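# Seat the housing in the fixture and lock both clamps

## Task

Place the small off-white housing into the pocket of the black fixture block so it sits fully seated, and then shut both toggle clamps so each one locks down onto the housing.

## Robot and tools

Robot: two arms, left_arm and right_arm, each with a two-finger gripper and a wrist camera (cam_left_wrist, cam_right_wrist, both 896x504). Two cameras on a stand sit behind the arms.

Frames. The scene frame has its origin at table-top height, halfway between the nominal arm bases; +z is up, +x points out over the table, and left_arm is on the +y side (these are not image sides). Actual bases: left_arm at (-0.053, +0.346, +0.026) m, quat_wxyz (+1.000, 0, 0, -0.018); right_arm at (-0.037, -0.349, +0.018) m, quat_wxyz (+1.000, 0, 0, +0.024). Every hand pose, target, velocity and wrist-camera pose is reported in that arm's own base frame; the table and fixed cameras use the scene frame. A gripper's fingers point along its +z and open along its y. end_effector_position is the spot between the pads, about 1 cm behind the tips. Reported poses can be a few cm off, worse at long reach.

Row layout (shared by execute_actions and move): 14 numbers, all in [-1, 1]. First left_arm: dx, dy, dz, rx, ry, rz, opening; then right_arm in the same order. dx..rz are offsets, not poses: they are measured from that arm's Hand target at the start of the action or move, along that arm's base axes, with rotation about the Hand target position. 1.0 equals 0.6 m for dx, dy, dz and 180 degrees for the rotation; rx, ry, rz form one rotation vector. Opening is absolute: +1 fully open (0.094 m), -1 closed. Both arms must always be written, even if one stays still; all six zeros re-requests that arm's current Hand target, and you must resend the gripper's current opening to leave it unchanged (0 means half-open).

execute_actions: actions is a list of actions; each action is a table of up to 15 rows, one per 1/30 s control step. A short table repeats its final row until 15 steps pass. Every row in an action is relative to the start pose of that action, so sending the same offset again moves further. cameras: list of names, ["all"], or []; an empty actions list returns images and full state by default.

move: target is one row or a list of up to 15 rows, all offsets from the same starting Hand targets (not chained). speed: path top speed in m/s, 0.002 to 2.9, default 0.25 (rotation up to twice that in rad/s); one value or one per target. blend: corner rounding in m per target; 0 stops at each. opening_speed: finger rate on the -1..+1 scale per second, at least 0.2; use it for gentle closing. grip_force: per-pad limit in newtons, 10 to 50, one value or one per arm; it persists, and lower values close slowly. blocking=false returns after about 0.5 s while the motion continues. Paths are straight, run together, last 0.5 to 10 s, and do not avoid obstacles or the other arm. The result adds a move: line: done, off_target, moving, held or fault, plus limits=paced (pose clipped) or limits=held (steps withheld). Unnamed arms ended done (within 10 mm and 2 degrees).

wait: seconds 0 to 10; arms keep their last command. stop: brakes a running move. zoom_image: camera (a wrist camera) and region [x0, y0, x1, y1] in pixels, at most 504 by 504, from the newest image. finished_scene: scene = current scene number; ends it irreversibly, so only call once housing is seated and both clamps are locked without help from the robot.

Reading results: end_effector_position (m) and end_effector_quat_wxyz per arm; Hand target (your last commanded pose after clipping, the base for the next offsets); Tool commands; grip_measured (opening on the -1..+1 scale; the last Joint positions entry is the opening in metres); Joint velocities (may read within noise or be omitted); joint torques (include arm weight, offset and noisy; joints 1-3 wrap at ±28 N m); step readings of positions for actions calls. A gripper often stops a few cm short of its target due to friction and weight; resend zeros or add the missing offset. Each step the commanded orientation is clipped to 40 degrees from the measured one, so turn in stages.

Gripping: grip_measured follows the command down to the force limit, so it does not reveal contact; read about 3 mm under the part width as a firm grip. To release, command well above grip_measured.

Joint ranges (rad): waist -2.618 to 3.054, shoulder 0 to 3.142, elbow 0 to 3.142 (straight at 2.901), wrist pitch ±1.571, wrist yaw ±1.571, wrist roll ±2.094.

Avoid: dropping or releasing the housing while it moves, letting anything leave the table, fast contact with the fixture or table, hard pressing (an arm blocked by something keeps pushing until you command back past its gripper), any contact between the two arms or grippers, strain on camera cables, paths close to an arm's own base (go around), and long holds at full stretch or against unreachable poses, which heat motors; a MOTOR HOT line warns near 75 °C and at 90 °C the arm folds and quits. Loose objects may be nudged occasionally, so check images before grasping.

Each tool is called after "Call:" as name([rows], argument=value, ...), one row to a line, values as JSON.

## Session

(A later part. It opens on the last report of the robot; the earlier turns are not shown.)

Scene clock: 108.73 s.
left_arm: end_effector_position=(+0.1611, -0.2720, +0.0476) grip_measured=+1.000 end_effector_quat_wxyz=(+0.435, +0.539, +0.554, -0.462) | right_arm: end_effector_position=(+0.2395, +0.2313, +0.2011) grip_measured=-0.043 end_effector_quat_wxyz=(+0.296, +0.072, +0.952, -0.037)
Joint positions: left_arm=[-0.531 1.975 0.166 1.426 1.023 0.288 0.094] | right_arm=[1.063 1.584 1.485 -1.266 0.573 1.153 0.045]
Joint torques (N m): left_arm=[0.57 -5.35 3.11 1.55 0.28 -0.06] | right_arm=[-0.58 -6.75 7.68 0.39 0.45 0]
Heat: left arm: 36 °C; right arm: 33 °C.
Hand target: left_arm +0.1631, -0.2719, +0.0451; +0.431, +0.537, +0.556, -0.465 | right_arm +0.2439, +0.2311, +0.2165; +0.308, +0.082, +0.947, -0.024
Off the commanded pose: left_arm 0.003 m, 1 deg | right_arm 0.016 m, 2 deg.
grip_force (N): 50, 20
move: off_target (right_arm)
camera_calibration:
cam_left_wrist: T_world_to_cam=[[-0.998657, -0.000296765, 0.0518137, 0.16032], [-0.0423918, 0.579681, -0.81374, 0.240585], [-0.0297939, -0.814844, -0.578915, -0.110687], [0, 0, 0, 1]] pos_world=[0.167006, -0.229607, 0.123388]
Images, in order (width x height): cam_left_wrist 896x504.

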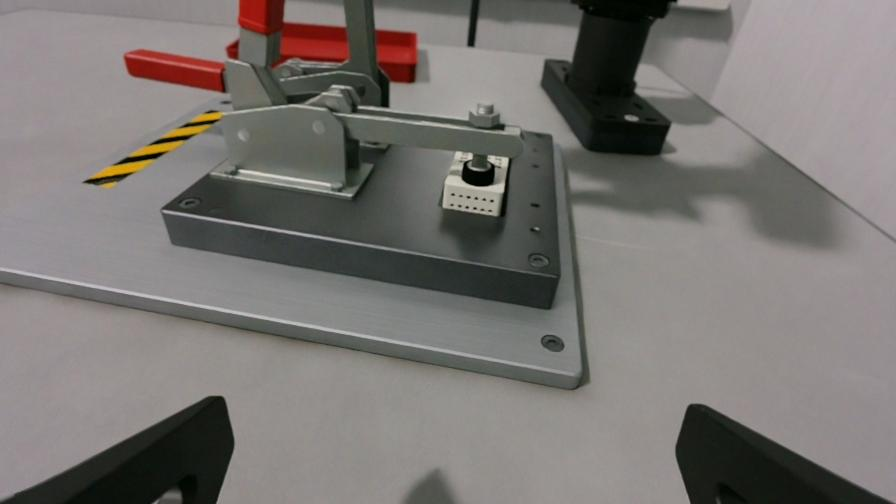

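Call:
move([
  [0,0,0,0,0,0,1,0,0,0.05,0,0,0,-0.04],
  [0,0,0,0,0,0,1,0.1635,-0.1018,0.039,0.033,0.1973,0,-0.04],
  [0,0,0,0,0,0,1,0.167,-0.1018,-0.194,0.033,0.1973,0,-0.04],
  [0,0,0,0,0,0,1,0.167,-0.1343,-0.194,0.033,0.1973,0,-0.04],
], speed=[0.15,0.2,0.15,0.08], blend=[0.02,0.03,0,0], cameras=["cam_right_wrist"])

Scene clock: 113.77 s.
left_arm: end_effector_position=(+0.1611, -0.2720, +0.0476) grip_measured=+1.000 end_effector_quat_wxyz=(+0.435, +0.539, +0.554, -0.462) | right_arm: end_effector_position=(+0.3444, +0.1501, +0.0956) grip_measured=-0.043 end_effector_quat_wxyz=(-0.009, +0.089, +0.996, -0.007)
Joint positions: left_arm=[-0.531 1.975 0.166 1.426 1.023 0.288 0.094] | right_arm=[0.41 1.999 1.708 -1.303 0.003 0.589 0.045]
Joint torques (N m): left_arm=[0.64 -5.2 3.11 1.55 0.29 -0.02] | right_arm=[-0.05 -10.77 3.63 0.27 -0.03 -0.11]
Heat: left arm: 36 °C; right arm: 33 °C.
Hand target: left_arm +0.1631, -0.2719, +0.0451; +0.431, +0.537, +0.556, -0.465 | right_arm +0.3442, +0.1504, +0.1002; +0.000, +0.087, +0.996, +0.000
Off the commanded pose: left_arm 0.003 m, 1 deg | right_arm 0.005 m, 1 deg.
grip_force (N): 50, 20
move: done; blend cut to 0.0151 m at target 1
camera_calibration:
cam_right_wrist: T_world_to_cam=[[-0.196482, -0.980478, 0.00755655, 0.214971], [-0.865872, 0.177121, 0.467861, 0.261929], [-0.460066, 0.0853832, -0.88377, 0.320225], [0, 0, 0, 1]] pos_world=[0.41636, 0.13704, 0.158834]
Images, in order (width x height): cam_right_wrist 896x504.

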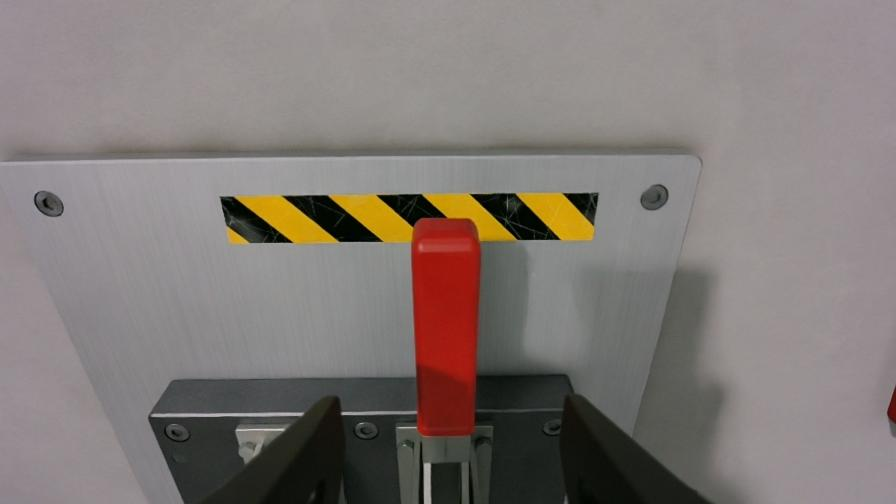

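Call:
move([
  [0,0,0,0,0,0,1,0,0.03,0,0,0,0,-0.04],
  [0,0,0,0,0,0,1,0.001,0.0035,0,0,0,0,-0.04],
  [0,0,0,0,0,0,1,0.001,0.0035,-0.093,0,0,0,-0.04],
], speed=0.08, cameras=["cam_right_wrist"])

Scene clock: 117.07 s.
left_arm: end_effector_position=(+0.1611, -0.2720, +0.0476) grip_measured=+1.000 end_effector_quat_wxyz=(+0.435, +0.539, +0.554, -0.462) | right_arm: end_effector_position=(+0.3462, +0.1533, +0.0528) grip_measured=-0.043 end_effector_quat_wxyz=(+0.006, +0.089, +0.996, +0.002)
Joint positions: left_arm=[-0.531 1.975 0.166 1.426 1.023 0.288 0.094] | right_arm=[0.415 1.999 1.537 -1.096 0.002 0.593 0.045]
Joint torques (N m): left_arm=[0.49 -5.34 3.28 1.56 0.29 -0.05] | right_arm=[-0.12 -7.79 3.59 0.35 -0.02 -0.08]
Heat: left arm: 36 °C; right arm: 33 °C.
Hand target: left_arm +0.1631, -0.2719, +0.0451; +0.431, +0.537, +0.556, -0.465 | right_arm +0.3448, +0.1526, +0.0444; +0.000, +0.087, +0.996, +0.001
Off the commanded pose: left_arm 0.003 m, 1 deg | right_arm 0.009 m, 1 deg.
grip_force (N): 50, 20
move: done
camera_calibration:
cam_right_wrist: T_world_to_cam=[[-0.194849, -0.980741, -0.0134582, 0.21941], [-0.880579, 0.168873, 0.442789, 0.290625], [-0.431989, 0.0981281, -0.896525, 0.271901], [0, 0, 0, 1]] pos_world=[0.416128, 0.139424, 0.118034]
Images, in order (width x height): cam_right_wrist 896x504.

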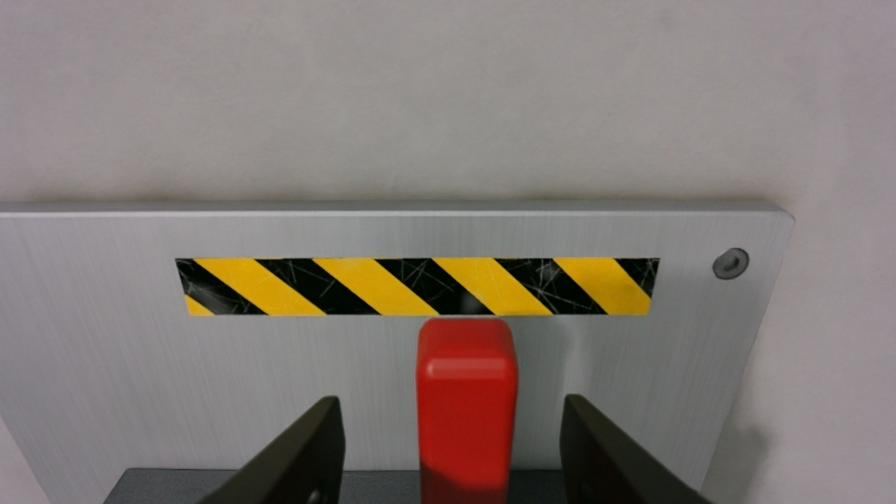

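Call:
move(target=[0,0,0,0,0,0,1,0,-0.003,-0.007,0,0,0,-0.04], speed=0.08, cameras=["cam_right_wrist"])

Scene clock: 120.03 s.
left_arm: end_effector_position=(+0.1611, -0.2720, +0.0476) grip_measured=+1.000 end_effector_quat_wxyz=(+0.435, +0.539, +0.554, -0.462) | right_arm: end_effector_position=(+0.3459, +0.1531, +0.0493) grip_measured=-0.043 end_effector_quat_wxyz=(+0.007, +0.087, +0.996, +0.003)
Joint positions: left_arm=[-0.531 1.975 0.166 1.426 1.023 0.288 0.094] | right_arm=[0.415 1.999 1.523 -1.08 0.002 0.589 0.045]
Joint torques (N m): left_arm=[0.62 -5.3 3.19 1.52 0.32 -0.06] | right_arm=[-0.51 -7.69 3.51 0.36 -0.03 -0.09]
Heat: left arm: 36 °C; right arm: 33 °C.
Hand target: left_arm +0.1631, -0.2719, +0.0451; +0.431, +0.537, +0.556, -0.465 | right_arm +0.3447, +0.1507, +0.0402; +0.000, +0.087, +0.996, +0.000
Off the commanded pose: left_arm 0.003 m, 1 deg | right_arm 0.010 m, 1 deg.
grip_force (N): 50, 20
move: done
camera_calibration:
cam_right_wrist: T_world_to_cam=[[-0.191096, -0.981464, -0.0145393, 0.218069], [-0.882017, 0.165196, 0.441312, 0.293085], [-0.43073, 0.0971569, -0.897236, 0.268497], [0, 0, 0, 1]] pos_world=[0.415828, 0.139525, 0.114734]
Images, in order (width x height): cam_right_wrist 896x504.

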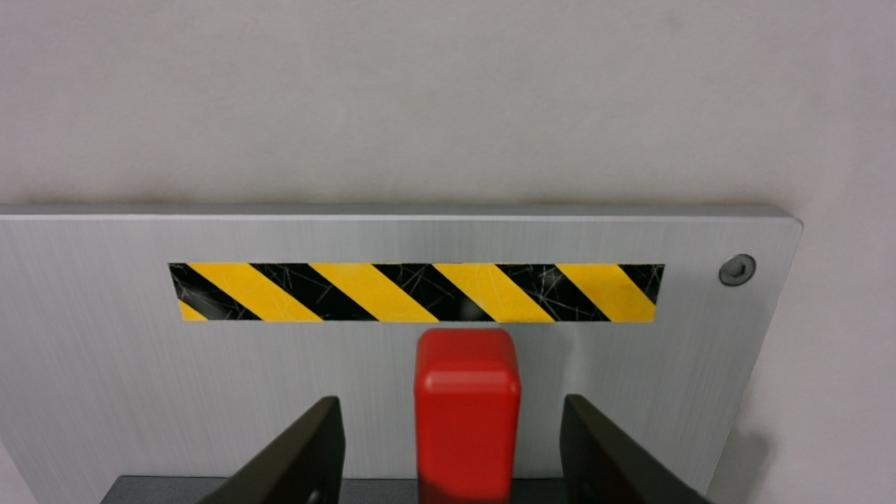

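Call:
move(target=[0,0,0,0,0,0,1,0,0,0,0,0,0,-0.72], opening_speed=0.5)

Call:
move([
  [0,0,0,0,0,0,1,-0.0033,0.0038,0.0572,-0.0046,-0.0274,0,-0.72],
  [0,0,0,0,0,0,1,-0.0212,0.0072,0.0938,-0.0092,-0.0548,0,-0.72],
  [0,0,0,0,0,0,1,-0.0587,0.0138,0.143,-0.0156,-0.0931,0,-0.72],
  [0,0,0,0,0,0,1,-0.112,0.0222,0.1697,-0.022,-0.1315,0,-0.72],
], speed=0.06, blend=[0.01,0.01,0.01,0], cameras=["all"])

Scene clock: 124.23 s.
left_arm: end_effector_position=(+0.1611, -0.2720, +0.0476) grip_measured=+1.000 end_effector_quat_wxyz=(+0.435, +0.539, +0.554, -0.462) | right_arm: end_effector_position=(+0.3458, +0.1519, +0.0493) grip_measured=-0.619 end_effector_quat_wxyz=(+0.006, +0.088, +0.996, +0.002)
Joint positions: left_arm=[-0.531 1.975 0.166 1.426 1.023 0.288 0.094] | right_arm=[0.412 1.999 1.523 -1.082 0.002 0.588 0.018]
Joint torques (N m): left_arm=[0.49 -5.39 3.08 1.57 0.31 -0.04] | right_arm=[-0.24 -7.68 3.51 0.36 -0.02 -0.09]
Heat: left arm: 36 °C; right arm: 33 °C.
Hand target: left_arm +0.1631, -0.2719, +0.0451; +0.431, +0.537, +0.556, -0.465 | right_arm +0.3448, +0.1508, +0.0402; +0.000, +0.087, +0.996, +0.001
Off the commanded pose: left_arm 0.003 m, 1 deg | right_arm 0.009 m, 1 deg.
grip_force (N): 50, 20
move: done

Scene clock: 128.13 s.
left_arm: end_effector_position=(+0.1611, -0.2720, +0.0476) grip_measured=+1.000 end_effector_quat_wxyz=(+0.435, +0.539, +0.554, -0.462) | right_arm: end_effector_position=(+0.2833, +0.1633, +0.1335) grip_measured=-0.620 end_effector_quat_wxyz=(+0.197, +0.099, +0.975, -0.022)
Joint positions: left_arm=[-0.531 1.975 0.166 1.426 1.023 0.288 0.094] | right_arm=[0.689 1.531 1.233 -1.016 0.31 0.852 0.018]
Joint torques (N m): left_arm=[0.47 -5.33 3.25 1.56 0.28 -0.05] | right_arm=[1.44 -8.68 4.33 0.55 0.24 -0.21]
Heat: left arm: 36 °C; right arm: 33 °C.
Hand target: left_arm +0.1631, -0.2719, +0.0451; +0.431, +0.537, +0.556, -0.465 | right_arm +0.2775, +0.1641, +0.1420; +0.207, +0.084, +0.974, -0.016
Off the commanded pose: left_arm 0.003 m, 1 deg | right_arm 0.010 m, 2 deg.
grip_force (N): 50, 20
move: done
camera_calibration:
cam_left_wrist: T_world_to_cam=[[-0.998657, -0.000296765, 0.0518137, 0.16032], [-0.0423918, 0.579681, -0.81374, 0.240585], [-0.0297939, -0.814844, -0.578915, -0.110687], [0, 0, 0, 1]] pos_world=[0.167006, -0.229607, 0.123388]
cam_right_wrist: T_world_to_cam=[[-0.216564, -0.976212, -0.0104771, 0.223158], [-0.973984, 0.215311, 0.0706867, 0.266418], [-0.0667494, 0.0255127, -0.997444, 0.238088], [0, 0, 0, 1]] pos_world=[0.323707, 0.154413, 0.220985]

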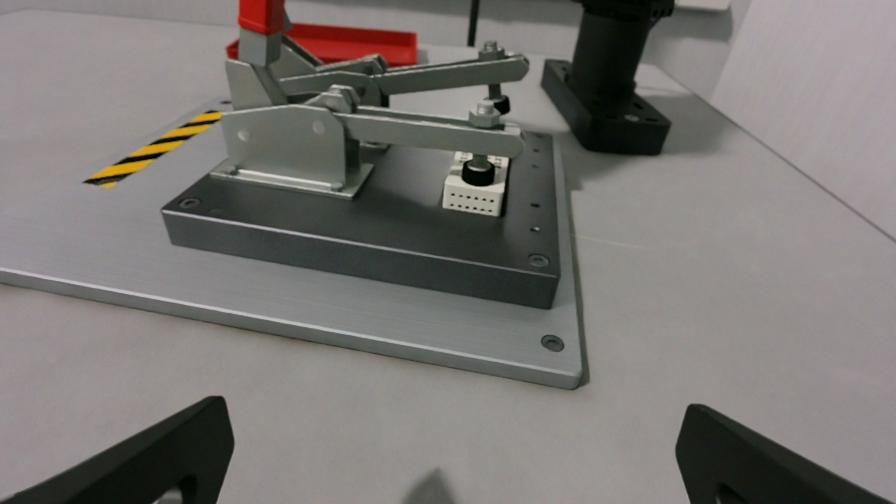

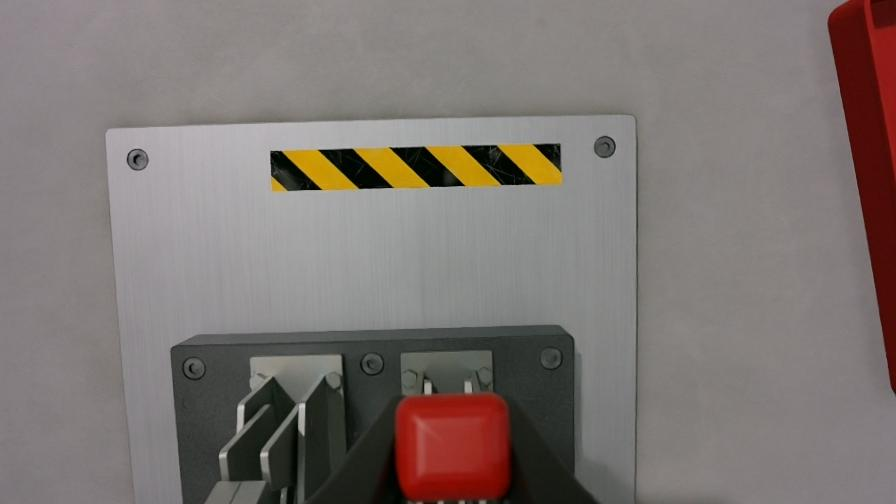

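Call:
move([
  [0,0,0,0,0,0,1,-0.065,0.01,-0.0033,-0.0073,-0.0438,0,-0.72],
  [0,0,0,0,0,0,1,-0.1042,0.0167,-0.0083,-0.011,-0.0658,0,-0.72],
  [0,0,0,0,0,0,1,-0.116,0.0187,-0.01,-0.011,-0.0658,0,-0.72],
], speed=0.045, blend=[0.005,0.003,0], cameras=["all"])

Call:
zoom_image(camera="cam_left_wrist", region=[150, 0, 600, 250])

Scene clock: 131.67 s.
left_arm: end_effector_position=(+0.1611, -0.2720, +0.0476) grip_measured=+1.000 end_effector_quat_wxyz=(+0.435, +0.539, +0.554, -0.462) | right_arm: end_effector_position=(+0.2263, +0.1748, +0.1358) grip_measured=-0.620 end_effector_quat_wxyz=(+0.326, +0.099, +0.940, -0.031)
Joint positions: left_arm=[-0.531 1.975 0.166 1.426 1.023 0.288 0.094] | right_arm=[1.03 1.345 0.984 -0.952 0.622 1.156 0.018]
Joint torques (N m): left_arm=[0.55 -5.19 3.14 1.57 0.25 -0.03] | right_arm=[3.38 -6.72 4.42 0.17 0.03 0.05]
Heat: left arm: 37 °C; right arm: 32 °C.
Hand target: left_arm +0.1631, -0.2719, +0.0451; +0.431, +0.537, +0.556, -0.465 | right_arm +0.2079, +0.1753, +0.1359; +0.308, +0.082, +0.947, -0.024
Off the commanded pose: left_arm 0.003 m, 1 deg | right_arm 0.018 m, 3 deg.
grip_force (N): 50, 20
move: off_target (right_arm)
camera_calibration:
cam_left_wrist: T_world_to_cam=[[-0.998657, -0.000296765, 0.0518137, 0.16032], [-0.0423918, 0.579681, -0.81374, 0.240585], [-0.0297939, -0.814844, -0.578915, -0.110687], [0, 0, 0, 1]] pos_world=[0.167006, -0.229607, 0.123388]
cam_right_wrist: T_world_to_cam=[[-0.215368, -0.976246, -0.0236805, 0.223508], [-0.956816, 0.215806, -0.194757, 0.240293], [0.195241, -0.0192865, -0.980566, 0.182472], [0, 0, 0, 1]] pos_world=[0.242427, 0.169861, 0.231018]

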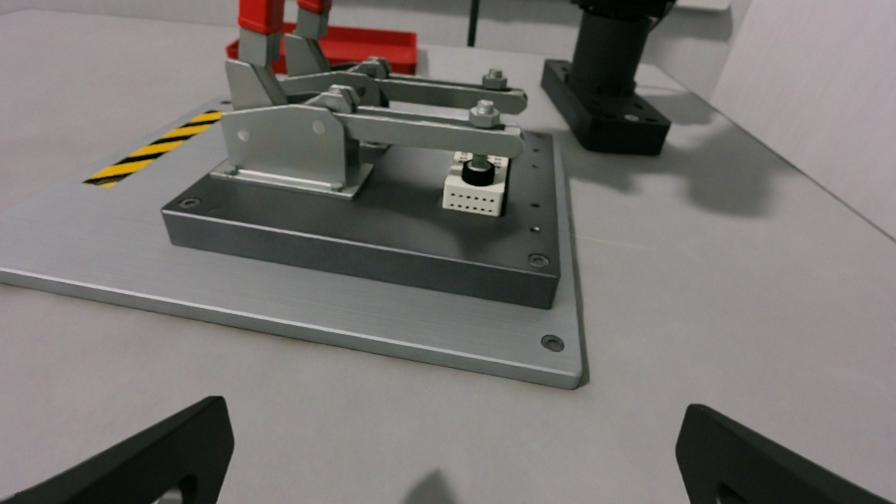

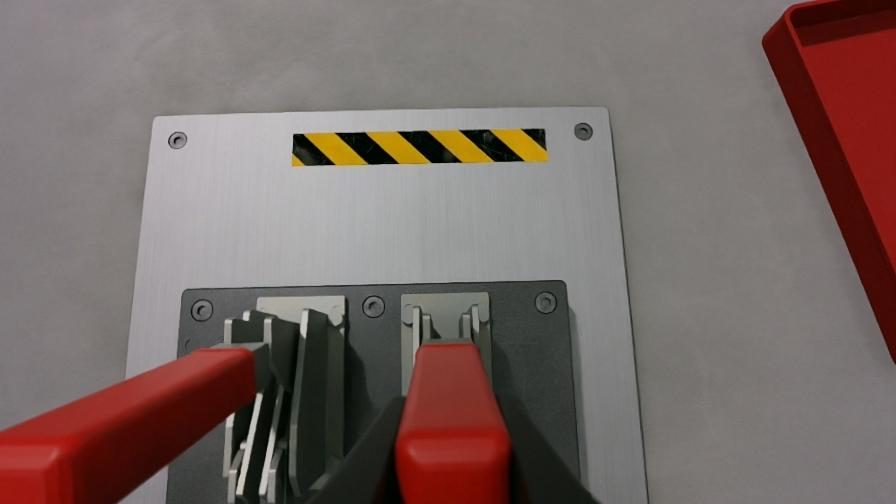

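Scaled by 1.120 from the camera's 896x504 image, which has a finer 1280x720 frame.

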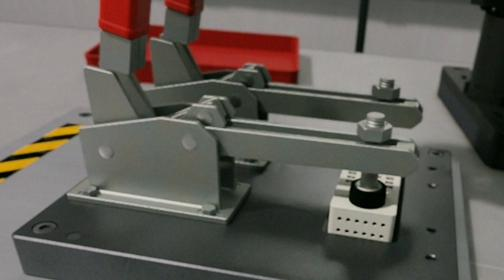

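Call:
move([
  [0,0,0,0,0,0,1,0.03,-0.003,-0.0005,0,0,0,-0.72],
  [0,0,0,0,0,0,1,0.03,-0.003,-0.0005,0,0,0,-0.04],
  [0,0,0,0,0,0,1,0.03,-0.003,0.14,0,0,0,-0.04],
], speed=[0.05,0.1,0.12], cameras=["all"])

Call:
zoom_image(camera="cam_left_wrist", region=[380, 60, 600, 240])

Scene clock: 135.30 s.
left_arm: end_effector_position=(+0.1611, -0.2720, +0.0476) grip_measured=+1.000 end_effector_quat_wxyz=(+0.435, +0.539, +0.554, -0.462) | right_arm: end_effector_position=(+0.2212, +0.1725, +0.2111) grip_measured=-0.043 end_effector_quat_wxyz=(+0.301, +0.075, +0.950, -0.027)
Joint positions: left_arm=[-0.531 1.975 0.166 1.426 1.023 0.288 0.094] | right_arm=[1.007 1.337 1.3 -1.269 0.559 1.088 0.045]
Joint torques (N m): left_arm=[0.58 -5.31 3.18 1.56 0.27 -0.05] | right_arm=[-0.54 -2.93 7.64 0.49 0.43 -0.01]
Heat: left arm: 37 °C; right arm: 33 °C.
Hand target: left_arm +0.1631, -0.2719, +0.0451; +0.431, +0.537, +0.556, -0.465 | right_arm +0.2259, +0.1735, +0.2200; +0.308, +0.082, +0.947, -0.024
Off the commanded pose: left_arm 0.003 m, 1 deg | right_arm 0.010 m, 1 deg.
grip_force (N): 50, 20
move: done
camera_calibration:
cam_left_wrist: T_world_to_cam=[[-0.998657, -0.000296765, 0.0518137, 0.16032], [-0.0423918, 0.579681, -0.81374, 0.240585], [-0.0297939, -0.814844, -0.578915, -0.110687], [0, 0, 0, 1]] pos_world=[0.167006, -0.229607, 0.123388]
cam_right_wrist: T_world_to_cam=[[-0.170214, -0.985339, -0.0115692, 0.211013], [-0.975086, 0.170115, -0.142368, 0.251425], [0.142248, -0.012952, -0.989746, 0.269772], [0, 0, 0, 1]] pos_world=[0.242704, 0.168642, 0.305242]

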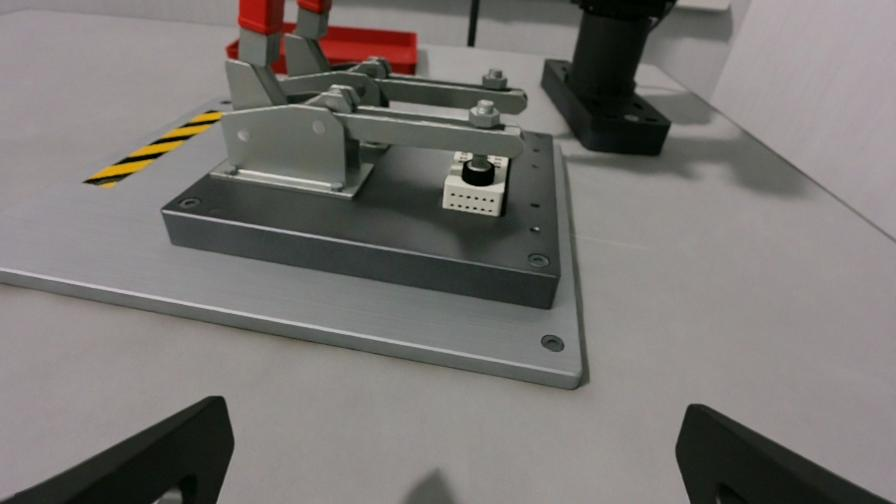

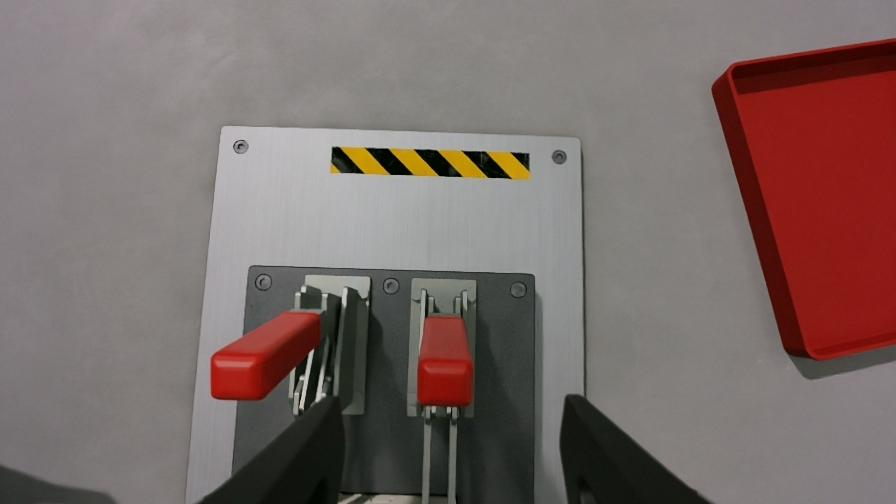

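Scaled by 2.291 from the camera's 896x504 image, which has a finer 1280x720 frame.

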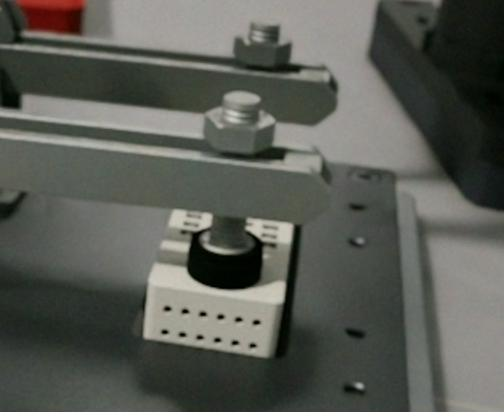

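Call:
finished_scene(scene=2)

The scene is finished: the task was done.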